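# Remove the box lid and set it top-up on the table

## Task

Lift the lid off the box and put it down lying flat on the table, top side up, entirely on the tabletop and clear of the box; at the end the box must stand upright with all its contents still inside.

## Robot and tools

Robot: two arms, left_arm and right_arm, facing each other across a table. Each has six revolute joints and a parallel two-finger gripper. Names are not image sides. Base positions in the scene frame: left_arm at (-0.015, +0.449, +0.039) m, quat_wxyz (+0.709, 0, 0, -0.706); right_arm at (-0.009, -0.462, +0.039) m, quat_wxyz (+0.709, 0, 0, +0.705). Joint 1 in results is the URDF's joint_0, and so on outward.

Frames: the scene origin is the table centre, the tabletop is at z = +0.020 m, +z is up, and left_arm sits on the +y side. Reported hand positions, orientations (end_effector_position, end_effector_quat_wxyz) and velocities use the scene frame. Motion offsets instead use each gripper's own Hand target axes: the fingers point along +x and close along y. end_effector_position is the point between the fingers, about 3 to 4 cm short of the tips; only the final 1.5 cm of each inner finger face is flat. Reported poses can be off by a few cm, worse at long reach.

Row layout (shared by execute_actions and move): one list of 14 numbers covering both arms, each in [-1, 1]: dx, dy, dz, rx, ry, rz, opening for left_arm, then the same seven for right_arm. Always give all 14 even if one arm stays still. dx..rz are offsets, not poses, measured from that arm's Hand target as it was when the action or move began, along the Hand target's own axes; 1.0 equals 0.6 m of travel or 180 degrees of turn. rx, ry, rz form a single rotation vector. Opening is absolute: +1 fully open (0.080 m), -1 fully closed; empty fingers meet near -0.78. Closing fully takes at least about 0.6 s. Sending zeros for an arm's six pose numbers re-commands its current Hand target. A 0 in the opening slot is a real command, so to leave a gripper alone resend its present value (see Tool commands).

execute_actions(actions, cameras): actions is a list of actions; each action is a table of up to 15 rows, one row per 1/30 s step; a short table repeats its final row to fill 15 steps. All rows in one action count from the start pose of that action, not from each other; repeating an action moves further. An empty list just reports state. cameras picks images: omitted/null/["all"] gives all, [] gives none; names are cam_high, cam_left_wrist, cam_right_wrist (each 672x504).

move(target, speed, blend, opening_speed, blocking, cameras): drives each gripper in a straight line toward its target. target is one 14-number row or a list of up to 15 rows; every row is an offset from the same starting Hand targets. speed is m/s, 0.002 to 2.4 (default 0.25), turns up to twice that in rad/s; one value or one per target. blend (m) rounds corners between listed targets. opening_speed (0.2 or more, per second on the -1..+1 scale) ramps fingers. A first target's new opening is sent at once; later targets' openings are applied on arrival once everything is still. Moves last 0.5 s to 10 s and do not avoid obstacles or the other arm. Avoid paths passing near an arm's own base; go around it. Faster moves lag, stray and hit harder; aiming far past a contact presses harder. blocking=false returns after about 0.5 s while the move continues. The result adds a move: line: done (within 8 mm and 2 degrees), off_target, moving, held (a check withheld steps or the clearance check stopped it), blocked (gripper stopped far from its goal, usually by an obstacle, then holds still), or fault; limits=paced means the pose was clipped, limits=held that steps were withheld.

wait(seconds 0 to 10, cameras): lets time run with last commands held; a running move continues. stop(cameras): brakes a running move. zoom_image(camera, region [x0,y0,x1,y1] pixels, max 504x504): closer look at a camera's latest image. read_manual(section "licences"): licence text only. finished_scene(scene 1): ends the scene permanently; the goal must hold without the robot.

Control notes: each step the commanded orientation is clipped to within 32 degrees of the measured one. Hand target in results is the last commanded pose after clipping; grippers often sag short of it due to friction and weight, so check position and tilt after moves and send the missing distance as an offset. Tiny moves may not happen or go sideways. To release a push against something, command the target back behind the gripper.

Gripping: grip_measured uses the opening scale (may be off by about 2 mm, a fixed error per gripper). To hold an object, command about 0.08 below the reading at first contact for full force; smaller margins grip more lightly. Force is at most about 34 to 49 N per pad.

Result lines: Joint positions (gripper opening in metres last), Joint velocities ("within noise" means at rest; then end-effector velocities are omitted), Joint torques (total drive output, positive toward larger angle), External joint torques (estimated outside load; "no reading" if none), Tool commands, step readings of end_effector_position for execute_actions, MOTOR HOT above 50 °C, OVER-TEMPERATURE FAULT at 95 °C (arm held 30 to 60 s or goes limp).

Avoid: dropping the lid or releasing it while moving, knocking anything off the table (that fails the task), slamming or hard pushes, tipping the box, arm-to-arm collisions or one gripper closing on the other's fingers (can fail the scene). Contact torque limits (N m): waist 17.2, shoulder 21.3, elbow 21.3, wrist pitch 3.91, wrist yaw 3.76, wrist roll 3.67; exceeding one freezes that arm for 10 s. Holding loads or stretched poses heats motors. Loose objects may occasionally be nudged by outside pushes.

Each tool is called after "Call:" by a JSON object that holds its "op" and its "data".

## Session

Call:
{"op": "execute_actions", "data": {"actions": []}}

Scene clock: 0.00 s.
left_arm: end_effector_position=(-0.1518, +0.2578, +0.2134) grip_measured=-0.366 end_effector_quat_wxyz=(+0.462, +0.241, +0.314, -0.793) | right_arm: end_effector_position=(+0.2035, -0.3195, +0.3677) grip_measured=+1.000 end_effector_quat_wxyz=(+0.907, -0.120, +0.038, +0.401)
Joint positions: left_arm=[-0.584 0.742 0.659 -0.658 0.064 -0.324 0.019] | right_arm=[-1.262 0.687 0.835 -0.339 -0.505 -0.285 0.08]
Joint velocities: within noise
Joint torques (N m): no reading
External joint torques (N m): no reading
Heat: left arm: hottest wrist yaw 32 °C (+0.0 °C/min); right arm: hottest wrist roll 30 °C (+0.0 °C/min).
Hand target: left_arm -0.1519, +0.2565, +0.2185; -0.462, -0.234, -0.310, +0.797 | right_arm +0.2021, -0.3204, +0.3747; +0.908, -0.120, +0.028, +0.400
Tool commands: left_gripper/opening=-0.366213 right_gripper/opening=+1.0

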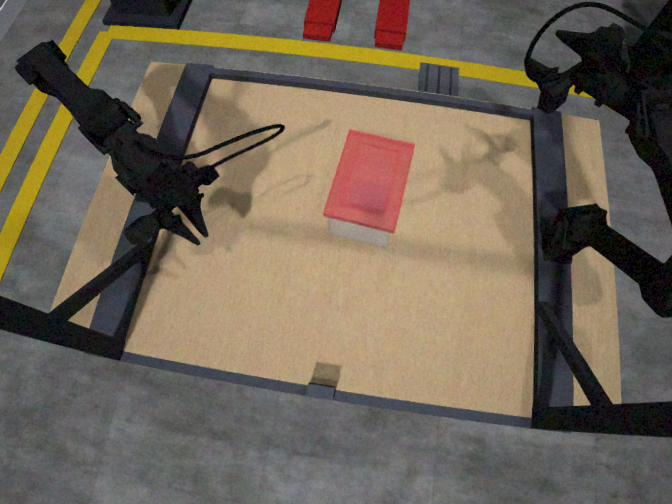

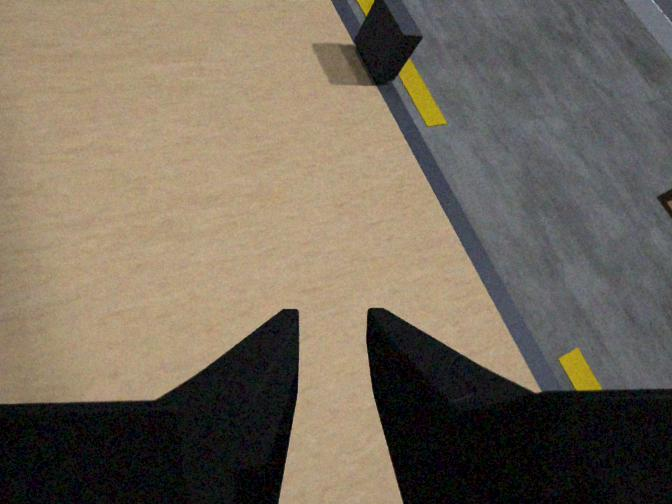

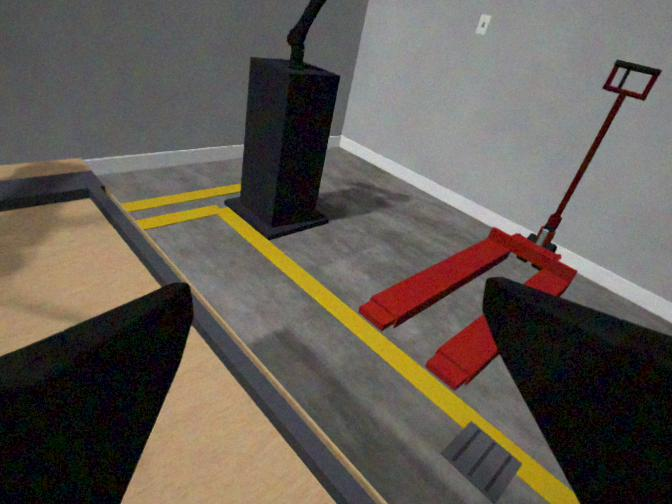

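Call:
{"op": "zoom_image", "data": {"camera": "cam_high", "region": [290, 110, 450, 270]}}

Scaled by 3.150.

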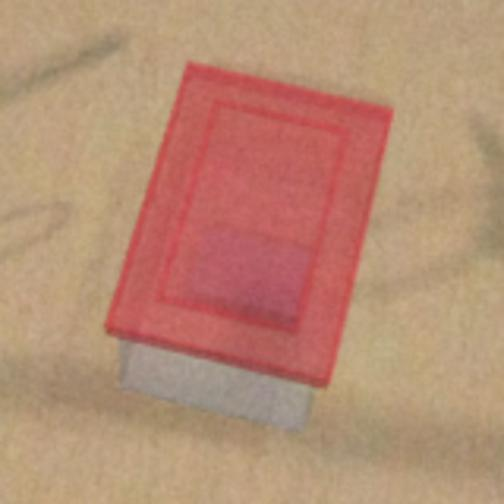

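Call:
{"op": "move", "data": {"target": [-0.169,0.205,0.070,-0.110,-0.026,0.234,-0.37,-0.100,0.260,-0.126,-0.022,0.181,0.182,1]}}

Scene clock: 9.77 s.
left_arm: end_effector_position=(-0.0015, +0.2408, +0.2742) grip_measured=-0.367 end_effector_quat_wxyz=(+0.756, +0.224, +0.321, -0.524) | right_arm: end_effector_position=(+0.0498, -0.2808, +0.2697) grip_measured=+1.000 end_effector_quat_wxyz=(+0.705, -0.252, +0.306, +0.588)
Joint positions: left_arm=[-0.211 0.817 0.986 -1.058 -0.381 -0.427 0.018] | right_arm=[-0.462 0.709 0.943 -1.071 -0.198 -0.207 0.08]
Joint velocities: within noise
Joint torques (N m): left_arm=[0.28 -0.94 6.72 0.98 -0.43 -0.15] | right_arm=[0.24 -0.03 8.61 1.28 0.12 0.23]
External joint torques (N m): left_arm=[0.3 0.03 0.65 -0.29 -0.23 -0.15] | right_arm=[0.24 0.3 2.93 0.01 0.22 0.22]
Heat: left arm: hottest wrist yaw 32 °C (+0.0 °C/min); right arm: hottest wrist roll 30 °C (+0.0 °C/min).
Hand target: left_arm -0.0001, +0.2399, +0.2805; +0.761, +0.217, +0.317, -0.523 | right_arm +0.0505, -0.2800, +0.2798; +0.712, -0.243, +0.297, +0.588
Off the commanded pose: left_arm 0.006 m, 1 deg | right_arm 0.010 m, 2 deg.
move: off_target (right_arm)

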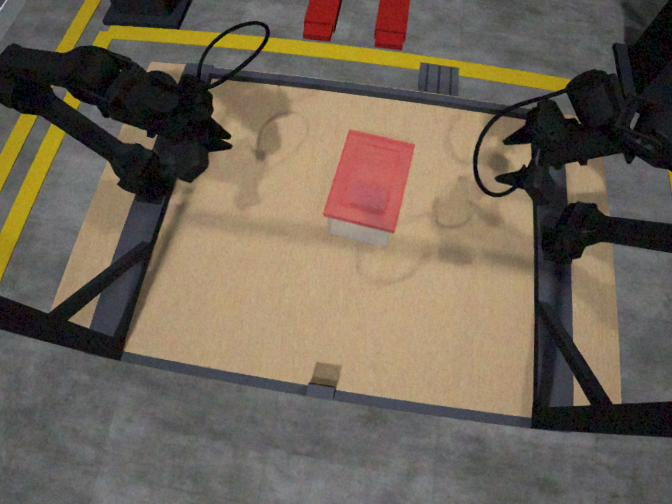

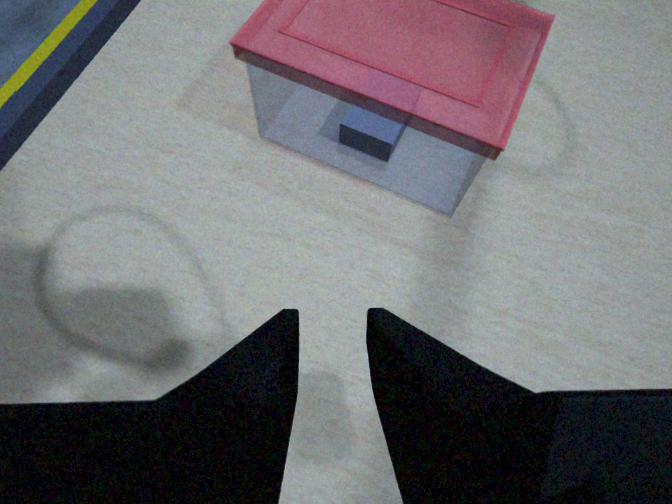

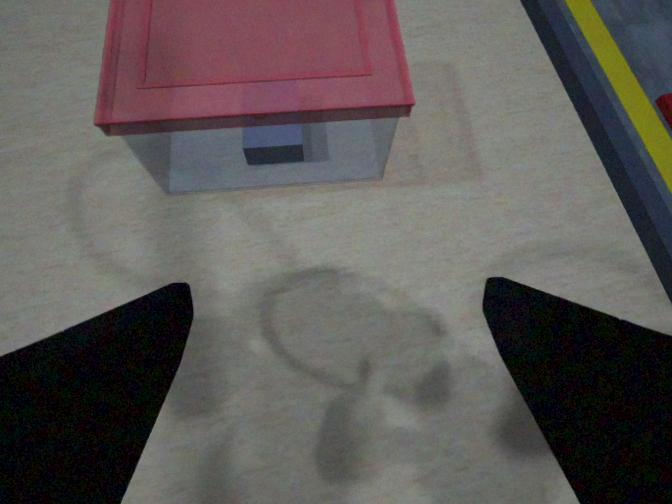

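Call:
{"op": "zoom_image", "data": {"camera": "cam_right_wrist", "region": [60, 0, 460, 210]}}

Call:
{"op": "zoom_image", "data": {"camera": "cam_left_wrist", "region": [220, 0, 570, 230]}}

Scaled by 1.260.

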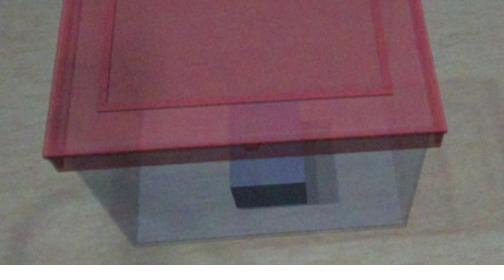

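Scaled by 1.440.

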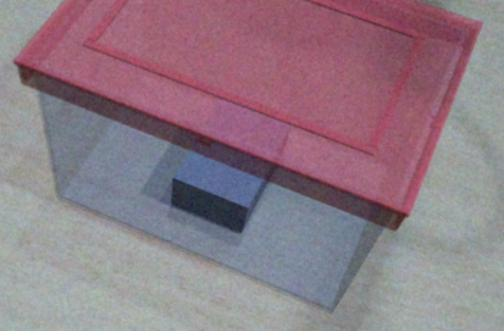

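Call:
{"op": "move", "data": {"target": [0.316,0.038,0.058,0.115,0.054,-0.096,1,0.249,0.030,-0.010,-0.0226,0.0553,0.0173,1]}}

Scene clock: 31.07 s.
left_arm: end_effector_position=(+0.0762, +0.1053, +0.1652) grip_measured=+0.997 end_effector_quat_wxyz=(+0.592, +0.344, +0.321, -0.654) | right_arm: end_effector_position=(+0.0508, -0.1784, +0.1689) grip_measured=+1.000 end_effector_quat_wxyz=(+0.654, -0.315, +0.344, +0.596)
Joint positions: left_arm=[0.363 1.492 1.023 -0.564 0.258 0.384 0.08] | right_arm=[-0.246 1.175 0.788 -0.589 -0.088 -0.135 0.08]
Joint velocities: within noise
Joint torques (N m): left_arm=[0.14 -5.16 6.83 1.4 0.35 0.23] | right_arm=[0.21 -2.74 5.79 1.8 0.16 0.23]
External joint torques (N m): left_arm=[0.13 0.48 0.6 0.29 0.2 0.23] | right_arm=[0.2 0.66 -0.35 0.64 0.22 0.23]
Heat: left arm: hottest elbow 33 °C (+17.4 °C/min); right arm: hottest wrist roll 30 °C (+0.0 °C/min).
Hand target: left_arm +0.0777, +0.1000, +0.1706; +0.594, +0.342, +0.310, -0.659 | right_arm +0.0518, -0.1772, +0.1697; +0.658, -0.310, +0.343, +0.594
Off the commanded pose: left_arm 0.008 m, 1 deg | right_arm 0.002 m, 1 deg.
move: done

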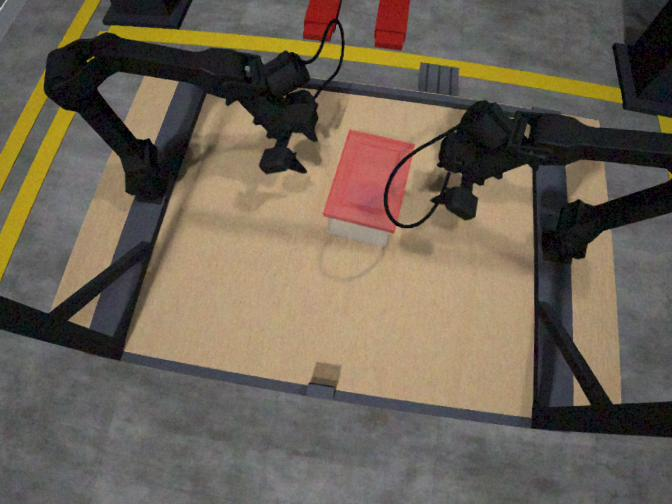

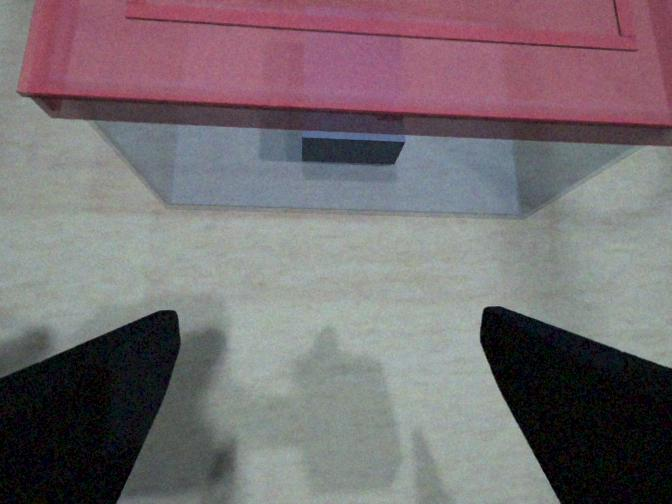

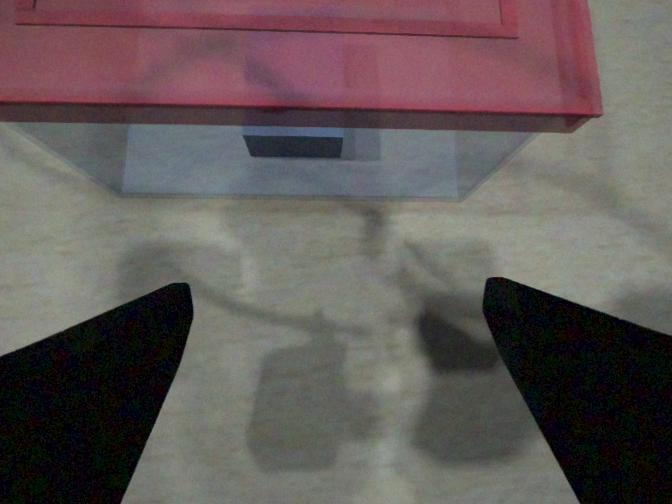

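Call:
{"op": "move", "data": {"target": [0.0727,-0.0127,0.0325,0.010,0,-0.007,1,0.0657,0.030,0.0162,0.010,0,-0.007,1]}}

Scene clock: 38.93 s.
left_arm: end_effector_position=(+0.0643, +0.0659, +0.1416) grip_measured=+0.997 end_effector_quat_wxyz=(+0.576, +0.353, +0.310, -0.669) | right_arm: end_effector_position=(+0.0369, -0.1461, +0.1424) grip_measured=+1.000 end_effector_quat_wxyz=(+0.666, -0.309, +0.349, +0.582)
Joint positions: left_arm=[0.294 1.649 1.079 -0.457 0.248 0.371 0.08] | right_arm=[-0.139 1.324 0.777 -0.423 -0.004 -0.014 0.08]
Joint velocities: within noise
Joint torques (N m): left_arm=[-0.07 -6.1 6.65 1.49 0.06 -0.2] | right_arm=[0.21 -3.47 5.55 1.81 0.2 0.24]
External joint torques (N m): left_arm=[-0.09 0.58 0.55 0.37 -0.08 -0.2] | right_arm=[0.16 0.76 -0.38 0.66 0.22 0.24]
Heat: left arm: hottest elbow 32 °C (+12.3 °C/min); right arm: hottest wrist roll 30 °C (+0.0 °C/min).
Hand target: left_arm +0.0659, +0.0601, +0.1461; +0.581, +0.348, +0.303, -0.670 | right_arm +0.0371, -0.1450, +0.1429; +0.670, -0.304, +0.349, +0.581
Off the commanded pose: left_arm 0.008 m, 1 deg | right_arm 0.001 m, 1 deg.
move: done

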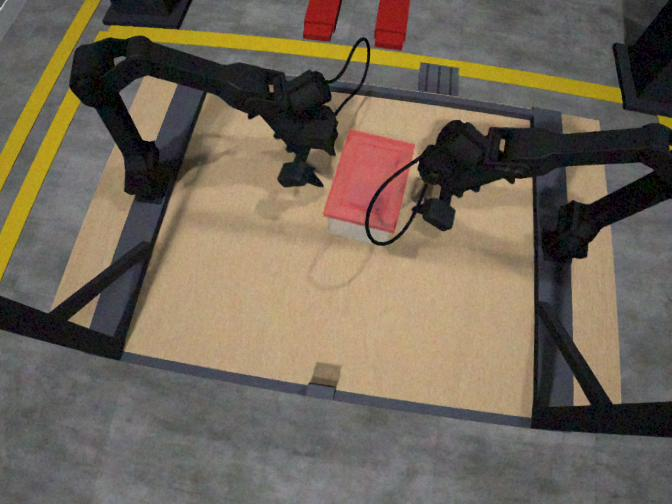

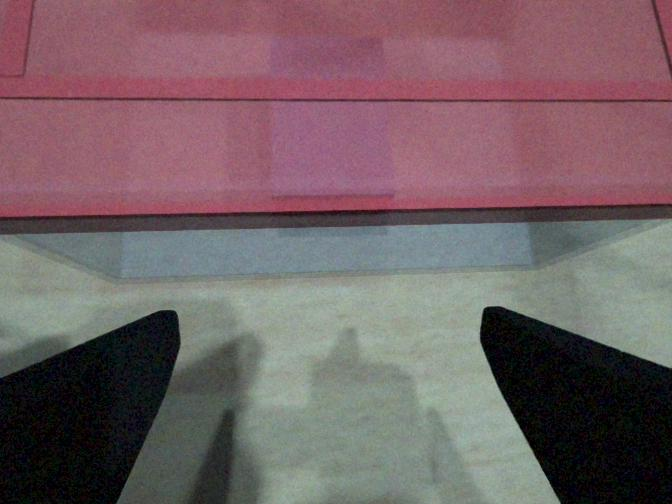

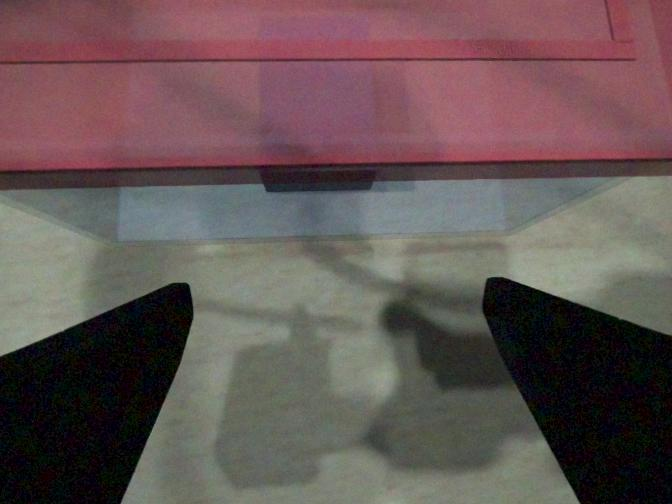

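Call:
{"op": "move", "data": {"target": [0.006,0,0.0247,0,0,0,1,0.0075,0,0.0237,0,0,0,1], "speed": 0.06}}

Call:
{"op": "zoom_image", "data": {"camera": "cam_left_wrist", "region": [120, 180, 540, 390]}}

Call:
{"op": "zoom_image", "data": {"camera": "cam_right_wrist", "region": [120, 150, 540, 360]}}

Scene clock: 46.47 s.
left_arm: end_effector_position=(+0.0621, +0.0500, +0.1478) grip_measured=+0.997 end_effector_quat_wxyz=(+0.578, +0.351, +0.306, -0.670) | right_arm: end_effector_position=(+0.0380, -0.1384, +0.1376) grip_measured=+1.000 end_effector_quat_wxyz=(+0.662, -0.315, +0.357, +0.579)
Joint positions: left_arm=[0.274 1.69 1.147 -0.471 0.239 0.354 0.08] | right_arm=[-0.139 1.376 0.808 -0.423 -0.004 -0.014 0.08]
Joint velocities: within noise
Joint torques (N m): left_arm=[-0.2 -6.41 6.77 0.86 0.06 -0.2] | right_arm=[0.27 -3.7 8.73 1.38 0.2 0.23]
External joint torques (N m): left_arm=[-0.19 0.73 0.53 -0.3 -0.09 -0.2] | right_arm=[0.28 0.81 2.85 0.25 0.2 0.23]
Heat: left arm: hottest elbow 33 °C (+11.6 °C/min); right arm: hottest elbow 30 °C (+6.5 °C/min).
Hand target: left_arm +0.0639, +0.0460, +0.1516; +0.581, +0.348, +0.303, -0.670 | right_arm +0.0391, -0.1309, +0.1473; +0.670, -0.304, +0.349, +0.581
Off the commanded pose: left_arm 0.006 m, 1 deg | right_arm 0.012 m, 2 deg.
move: off_target (right_arm)

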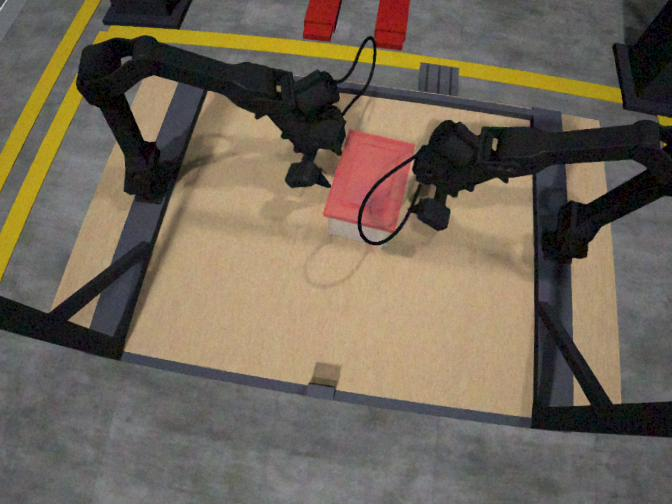

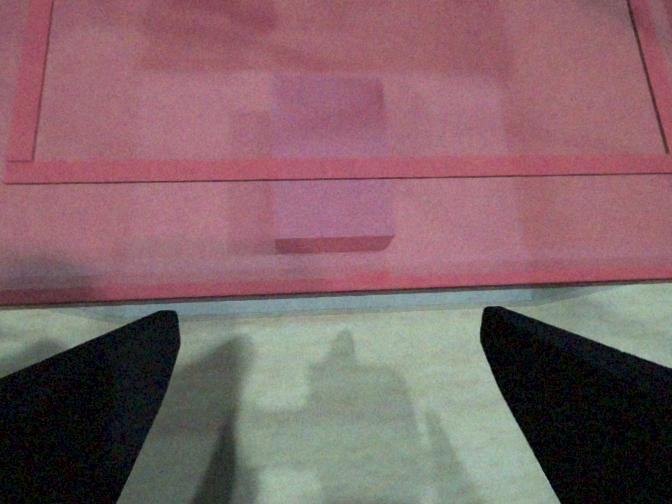

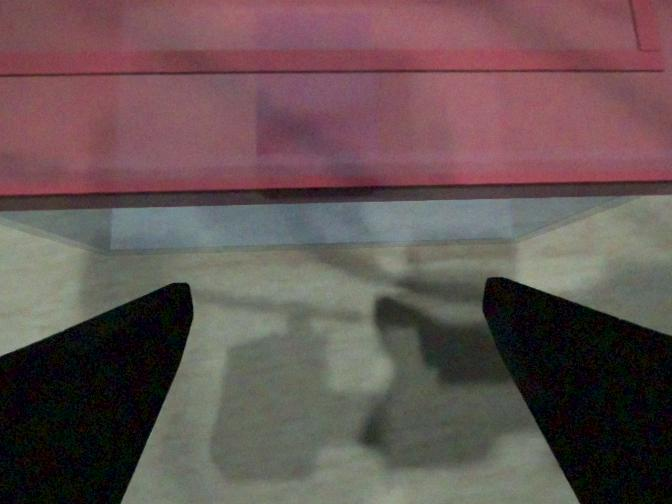

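Scaled by 1.200.

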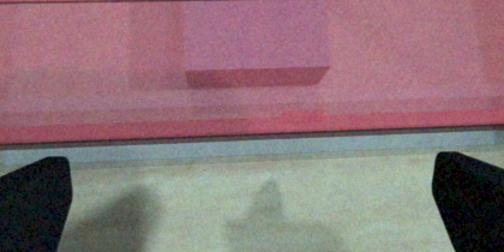

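Scaled by 1.200.

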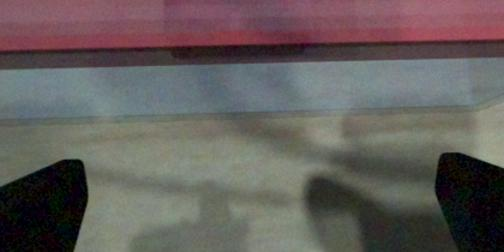

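Call:
{"op": "move", "data": {"target": [0,0,0,-0.0045,0,0.003,1,-0.009,0,0.009,0,0,0,1], "speed": 0.06}}

Scene clock: 50.20 s.
left_arm: end_effector_position=(+0.0639, +0.0503, +0.1475) grip_measured=+0.997 end_effector_quat_wxyz=(+0.584, +0.349, +0.312, -0.663) | right_arm: end_effector_position=(+0.0383, -0.1363, +0.1443) grip_measured=+1.000 end_effector_quat_wxyz=(+0.662, -0.315, +0.357, +0.579)
Joint positions: left_arm=[0.274 1.69 1.147 -0.471 0.226 0.335 0.08] | right_arm=[-0.139 1.376 0.835 -0.451 -0.004 -0.014 0.08]
Joint velocities: within noise
Joint torques (N m): left_arm=[-0.29 -6.73 6.38 1.21 0.05 -0.19] | right_arm=[0.24 -4.13 8.8 1.11 0.2 0.23]
External joint torques (N m): left_arm=[-0.3 0.32 0.19 0.06 -0.08 -0.2] | right_arm=[0.24 0.46 2.88 -0.01 0.21 0.22]
Heat: left arm: hottest elbow 33 °C (+10.8 °C/min); right arm: hottest elbow 30 °C (+6.0 °C/min).
Hand target: left_arm +0.0639, +0.0460, +0.1516; +0.587, +0.346, +0.306, -0.665 | right_arm +0.0393, -0.1296, +0.1548; +0.670, -0.304, +0.349, +0.581
Off the commanded pose: left_arm 0.006 m, 1 deg | right_arm 0.013 m, 2 deg.
move: off_target (right_arm)

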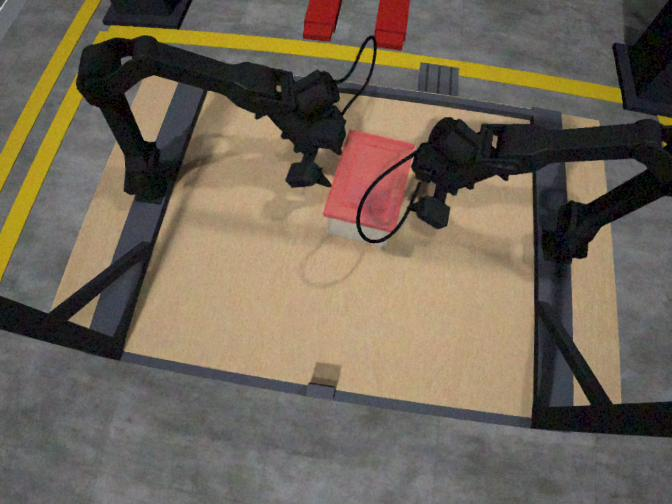

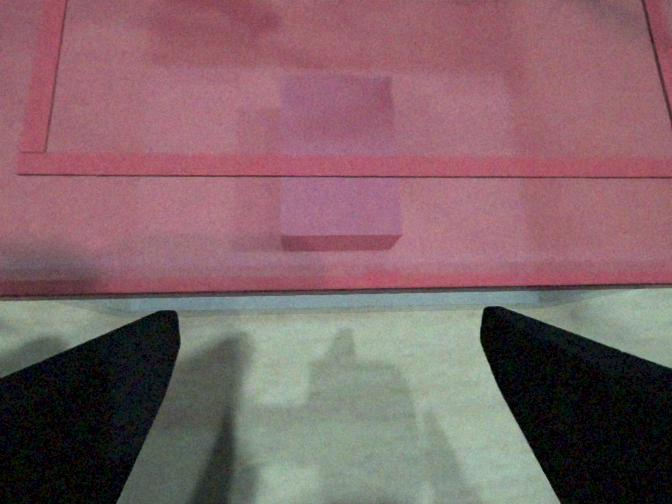

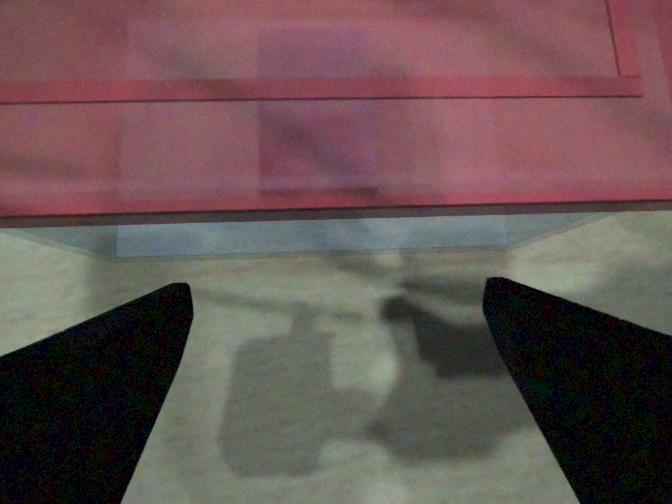

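Call:
{"op": "move", "data": {"target": [0.0038,0,0.0055,0,0,0,1,0.0096,0,0.0137,0,0,0,1], "speed": 0.04}}

Scene clock: 52.50 s.
left_arm: end_effector_position=(+0.0649, +0.0476, +0.1471) grip_measured=+0.997 end_effector_quat_wxyz=(+0.585, +0.349, +0.313, -0.662) | right_arm: end_effector_position=(+0.0395, -0.1280, +0.1443) grip_measured=+1.000 end_effector_quat_wxyz=(+0.661, -0.316, +0.358, +0.578)
Joint positions: left_arm=[0.274 1.701 1.158 -0.471 0.225 0.332 0.08] | right_arm=[-0.139 1.413 0.867 -0.451 -0.004 -0.014 0.08]
Joint velocities: within noise
Joint torques (N m): left_arm=[-0.28 -6.48 6.75 1.14 0.04 -0.2] | right_arm=[0.26 -3.98 8.8 1.64 0.2 0.23]
External joint torques (N m): left_arm=[-0.28 0.7 0.54 -0.01 -0.09 -0.2] | right_arm=[0.29 0.81 2.91 0.52 0.2 0.23]
Heat: left arm: hottest elbow 34 °C (+11.4 °C/min); right arm: hottest elbow 31 °C (+6.9 °C/min).
Hand target: left_arm +0.0634, +0.0420, +0.1517; +0.587, +0.346, +0.306, -0.665 | right_arm +0.0407, -0.1197, +0.1548; +0.670, -0.304, +0.349, +0.581
Off the commanded pose: left_arm 0.007 m, 1 deg | right_arm 0.013 m, 2 deg.
move: off_target (right_arm)

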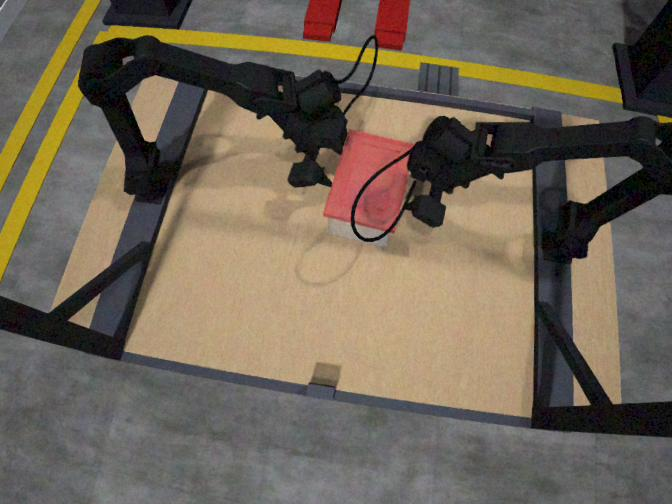

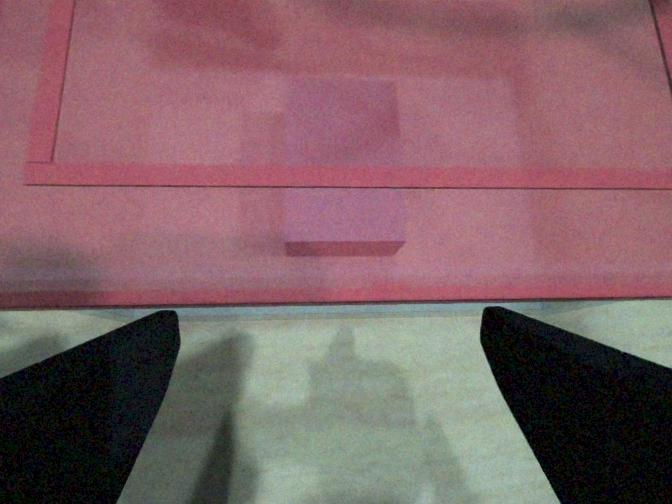

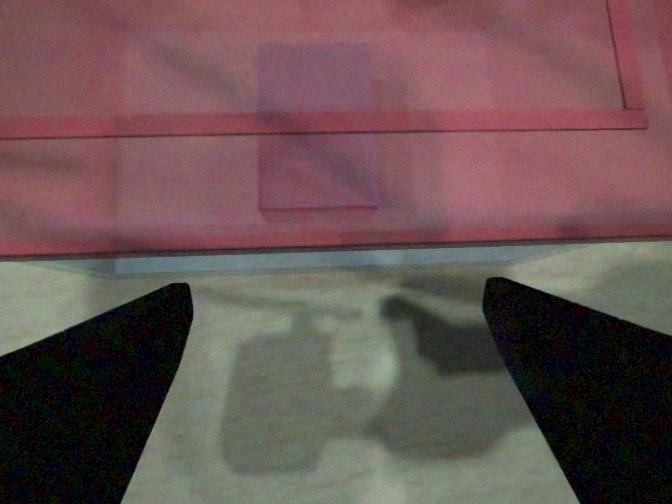

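Call:
{"op": "move", "data": {"target": [0.0028,0,0.0041,0,0,0,1,0.0077,0,0.0109,0,0,0,1], "speed": 0.04}}

Scene clock: 54.70 s.
left_arm: end_effector_position=(+0.0647, +0.0447, +0.1472) grip_measured=+0.997 end_effector_quat_wxyz=(+0.585, +0.348, +0.312, -0.662) | right_arm: end_effector_position=(+0.0406, -0.1203, +0.1442) grip_measured=+1.000 end_effector_quat_wxyz=(+0.661, -0.317, +0.359, +0.578)
Joint positions: left_arm=[0.271 1.71 1.168 -0.471 0.223 0.329 0.08] | right_arm=[-0.139 1.445 0.895 -0.448 -0.004 -0.014 0.08]
Joint velocities: within noise
Joint torques (N m): left_arm=[-0.32 -6.53 6.9 1.09 0.04 -0.2] | right_arm=[0.26 -4.19 8.79 1.75 0.2 0.23]
External joint torques (N m): left_arm=[-0.33 0.72 0.68 -0.06 -0.09 -0.2] | right_arm=[0.34 0.82 2.86 0.62 0.19 0.23]
Heat: left arm: hottest elbow 34 °C (+11.0 °C/min); right arm: hottest elbow 31 °C (+6.6 °C/min).
Hand target: left_arm +0.0630, +0.0391, +0.1517; +0.587, +0.346, +0.306, -0.665 | right_arm +0.0418, -0.1117, +0.1548; +0.670, -0.304, +0.349, +0.581
Off the commanded pose: left_arm 0.007 m, 1 deg | right_arm 0.014 m, 2 deg.
move: off_target (right_arm)

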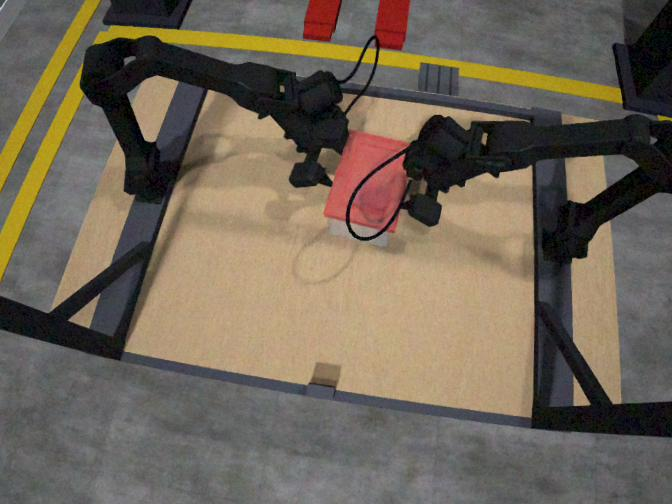

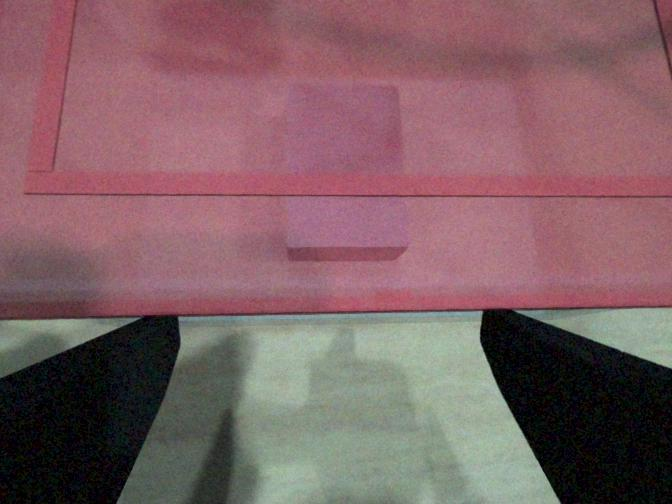

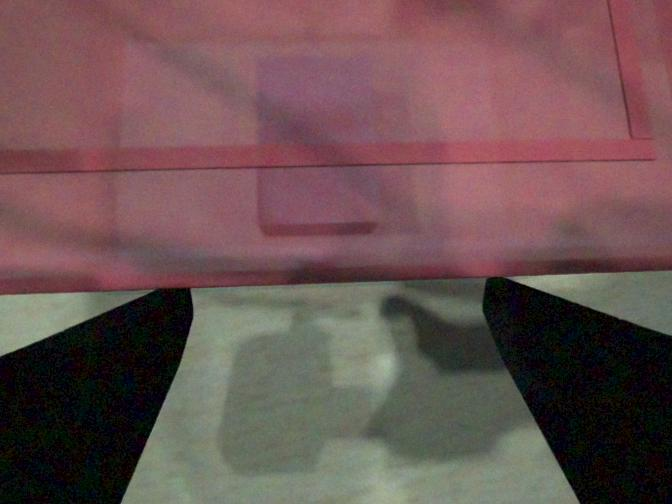

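Call:
{"op": "move", "data": {"target": [0.0038,0,0.0055,0,0,0,1,0.0048,0,0.0068,0,0,0,1], "speed": 0.04}}

Call:
{"op": "zoom_image", "data": {"camera": "cam_right_wrist", "region": [120, 200, 540, 410]}}

Call:
{"op": "zoom_image", "data": {"camera": "cam_left_wrist", "region": [120, 200, 540, 410]}}

Scene clock: 56.73 s.
left_arm: end_effector_position=(+0.0651, +0.0432, +0.1450) grip_measured=+0.997 end_effector_quat_wxyz=(+0.584, +0.352, +0.314, -0.661) | right_arm: end_effector_position=(+0.0405, -0.1178, +0.1415) grip_measured=+1.000 end_effector_quat_wxyz=(+0.659, -0.320, +0.361, +0.577)
Joint positions: left_arm=[0.269 1.722 1.177 -0.475 0.219 0.332 0.08] | right_arm=[-0.137 1.463 0.904 -0.448 -0.004 -0.014 0.08]
Joint velocities: within noise
Joint torques (N m): left_arm=[-0.48 -6.48 7.48 1.32 0.07 -0.22] | right_arm=[0.25 -4.15 9.55 1.91 0.2 0.23]
External joint torques (N m): left_arm=[-0.45 0.85 1.28 0.17 -0.06 -0.23] | right_arm=[0.28 0.98 3.65 0.8 0.19 0.23]
Heat: left arm: hottest elbow 34 °C (+10.6 °C/min); right arm: hottest elbow 32 °C (+7.4 °C/min).
Hand target: left_arm +0.0625, +0.0351, +0.1517; +0.587, +0.346, +0.306, -0.665 | right_arm +0.0425, -0.1068, +0.1547; +0.670, -0.304, +0.349, +0.581
Off the commanded pose: left_arm 0.011 m, 1 deg | right_arm 0.017 m, 3 deg.
move: off_target (left_arm, right_arm)

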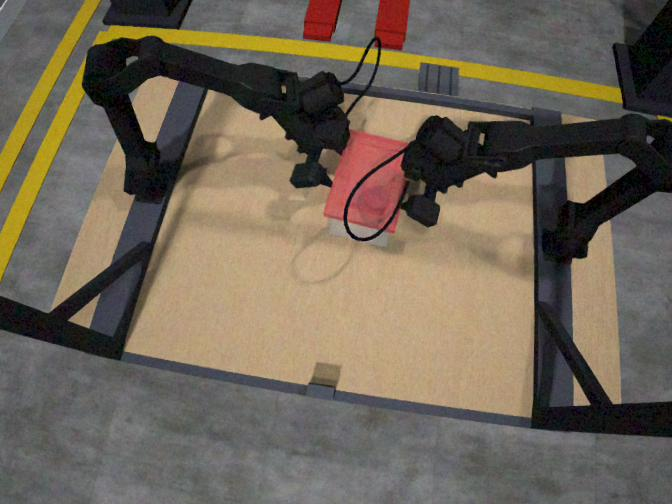

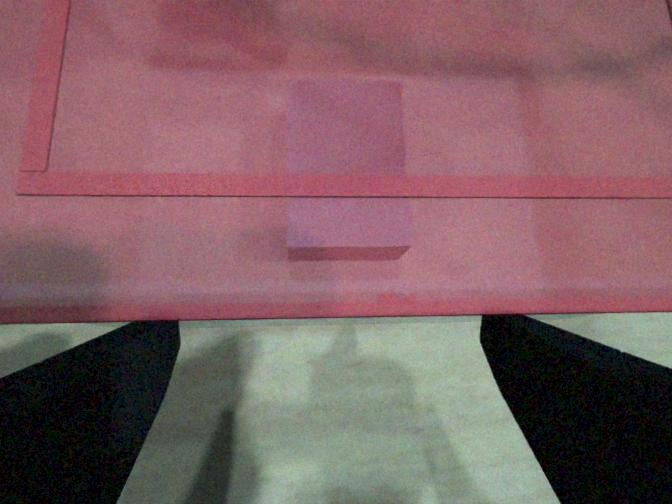

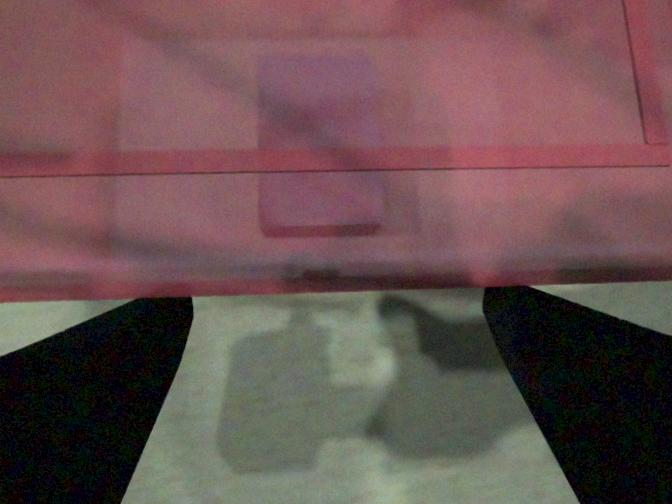

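Scaled by 1.200.

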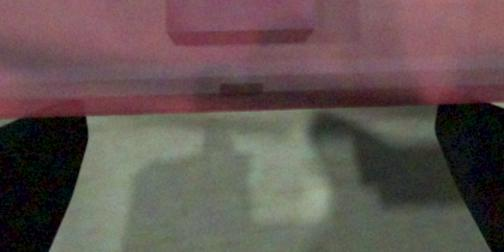

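Scaled by 1.200.

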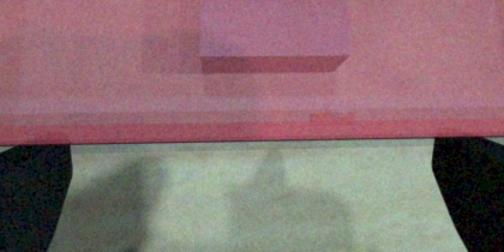

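Call:
{"op": "move", "data": {"target": [[0.0077,0,0.0109,0,0,0,1,0.0077,0,0.0109,0,0,0,1],[-0.0469,0,0.0492,0,0,0,1,-0.0469,0,0.0492,0,0,0,1]], "speed": 0.04}}

Scene clock: 60.23 s.
left_arm: end_effector_position=(+0.0645, +0.0404, +0.1667) grip_measured=+0.997 end_effector_quat_wxyz=(+0.574, +0.365, +0.336, -0.652) | right_arm: end_effector_position=(+0.0404, -0.1152, +0.1679) grip_measured=+1.000 end_effector_quat_wxyz=(+0.649, -0.332, +0.378, +0.570)
Joint positions: left_arm=[0.261 1.744 1.317 -0.648 0.206 0.325 0.08] | right_arm=[-0.137 1.476 1.045 -0.624 -0.007 -0.012 0.08]
Joint velocities: within noise
Joint torques (N m): left_arm=[-0.57 -10.19 9.22 2.17 0.44 -0.21] | right_arm=[0.22 -6.13 11.85 2.66 0.19 0.2]
External joint torques (N m): left_arm=[-0.6 -2.5 2.88 1.09 0.31 -0.21] | right_arm=[0.21 -0.81 5.84 1.59 0.2 0.2]
Heat: left arm: hottest elbow 35 °C (+10.1 °C/min); right arm: hottest elbow 32 °C (+7.1 °C/min).
Hand target: left_arm +0.0616, +0.0271, +0.1917; +0.587, +0.346, +0.306, -0.665 | right_arm +0.0436, -0.0988, +0.1947; +0.670, -0.304, +0.349, +0.581
Off the commanded pose: left_arm 0.028 m, 5 deg | right_arm 0.032 m, 5 deg.
move: off_target (left_arm, right_arm)

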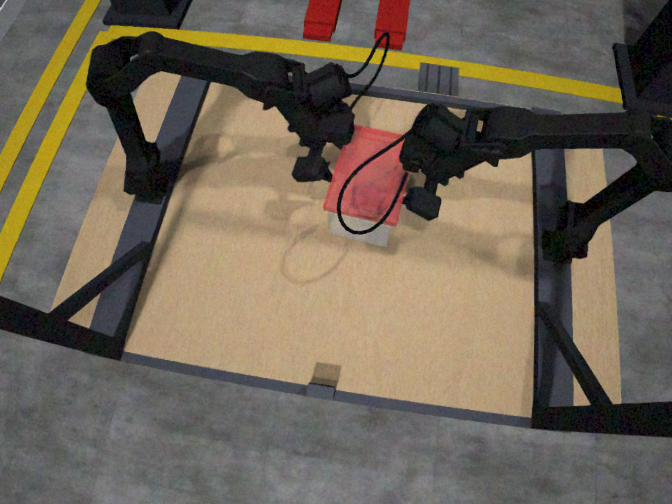

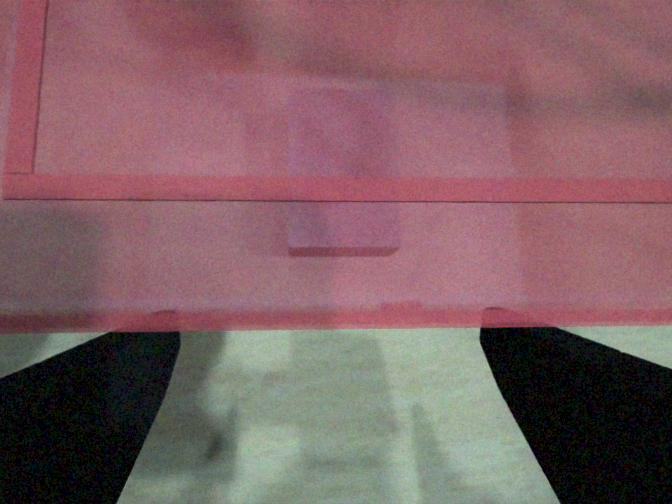

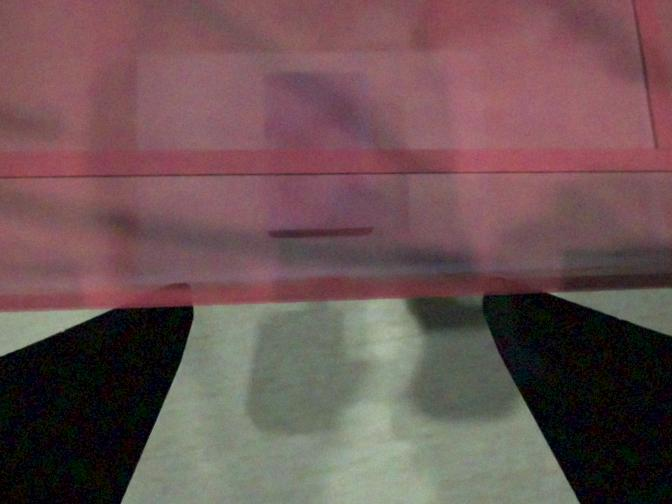

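Call:
{"op": "move", "data": {"target": [-0.041,0,0.0287,0,0,0,1,-0.041,0,0.0287,0,0,0,1], "speed": 0.05}}

Scene clock: 62.90 s.
left_arm: end_effector_position=(+0.0645, +0.0413, +0.1960) grip_measured=+0.997 end_effector_quat_wxyz=(+0.572, +0.367, +0.339, -0.650) | right_arm: end_effector_position=(+0.0411, -0.1161, +0.1967) grip_measured=+1.000 end_effector_quat_wxyz=(+0.648, -0.333, +0.381, +0.568)
Joint positions: left_arm=[0.261 1.731 1.423 -0.774 0.205 0.325 0.08] | right_arm=[-0.14 1.463 1.153 -0.752 -0.008 -0.012 0.08]
Joint velocities: within noise
Joint torques (N m): left_arm=[-0.54 -9.71 9.7 2.58 0.47 -0.2] | right_arm=[0.25 -5.68 12.36 3.14 0.2 0.21]
External joint torques (N m): left_arm=[-0.57 -2.12 3.33 1.51 0.35 -0.2] | right_arm=[0.3 -0.4 6.32 2.09 0.2 0.21]
Heat: left arm: hottest elbow 36 °C (+11.0 °C/min); right arm: hottest elbow 33 °C (+8.0 °C/min).
Hand target: left_arm +0.0616, +0.0271, +0.2217; +0.587, +0.346, +0.306, -0.665 | right_arm +0.0436, -0.0987, +0.2247; +0.670, -0.304, +0.349, +0.581
Off the commanded pose: left_arm 0.030 m, 5 deg | right_arm 0.033 m, 6 deg.
move: off_target (left_arm, right_arm)

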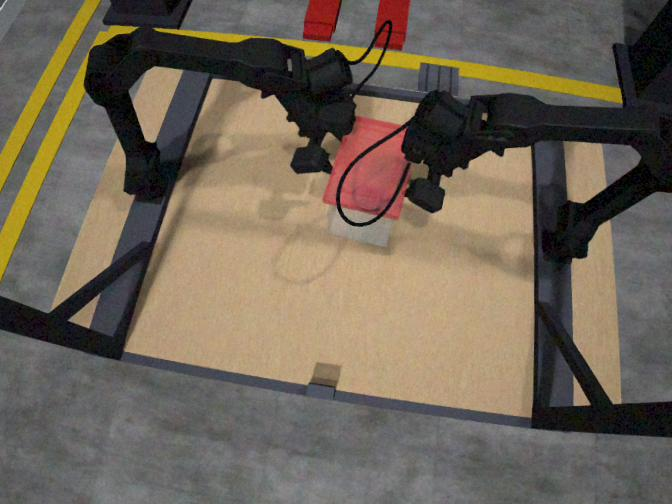

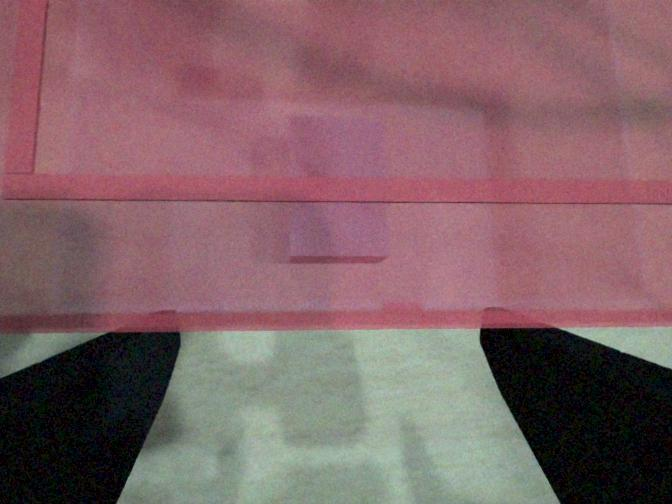

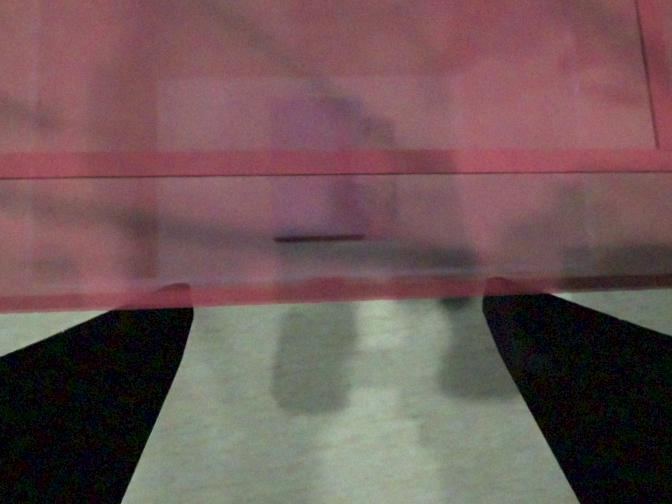

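Call:
{"op": "move", "data": {"target": [0.031,-0.4333,0.0437,0,0,0,1,-0.0354,0.4327,-0.0498,0,0,0,1], "speed": 0.09}}

Scene clock: 68.77 s.
left_arm: end_effector_position=(-0.2014, +0.0425, +0.2070) grip_measured=+0.997 end_effector_quat_wxyz=(+0.572, +0.369, +0.319, -0.659) | right_arm: end_effector_position=(-0.2268, -0.1182, +0.2080) grip_measured=+1.000 end_effector_quat_wxyz=(+0.647, -0.336, +0.360, +0.582)
Joint positions: left_arm=[-0.495 1.827 1.57 -0.791 -0.182 -0.3 0.08] | right_arm=[0.713 1.773 1.527 -0.939 0.391 0.721 0.08]
Joint velocities: within noise
Joint torques (N m): left_arm=[0.6 -7.5 9.48 2.49 -0.64 0.06] | right_arm=[-2.19 -6.03 10.59 2.07 1.35 -0.05]
External joint torques (N m): left_arm=[0.52 0.79 3.09 1.38 -0.52 0.06] | right_arm=[-2.18 1.3 4.71 1.2 1.11 -0.05]
Heat: left arm: hottest elbow 38 °C (+11.0 °C/min), its wrist pitch heating fast: 38 °C (+30.6 °C/min); right arm: hottest elbow 36 °C (+10.0 °C/min). Heating fast: the left arm's wrist pitch motor: a push or a pull is the cause, and it goes on while you think. Ease it with your next call, before anything else.
Hand target: left_arm -0.2003, +0.0276, +0.2220; +0.587, +0.346, +0.306, -0.665 | right_arm -0.2186, -0.0985, +0.2247; +0.670, -0.304, +0.349, +0.581
Off the commanded pose: left_arm 0.021 m, 4 deg | right_arm 0.027 m, 5 deg.
move: off_target (left_arm, right_arm)

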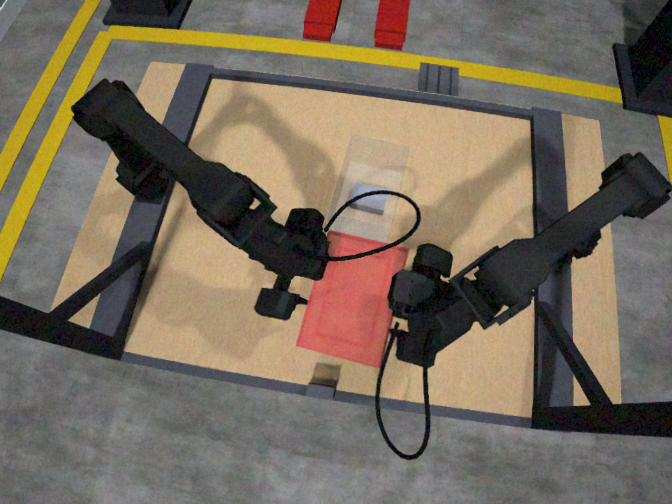

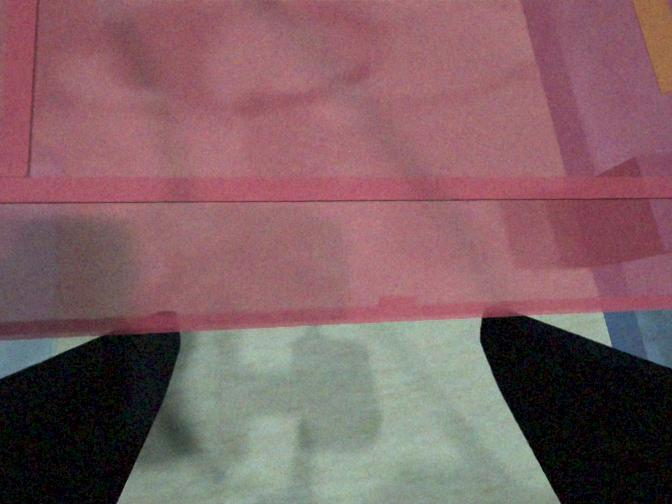

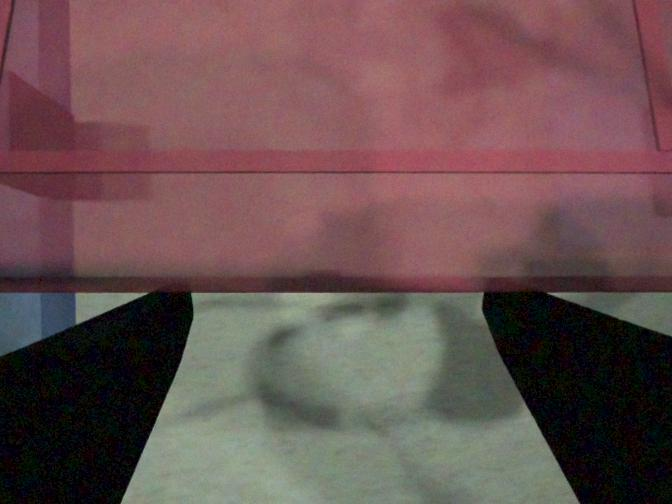

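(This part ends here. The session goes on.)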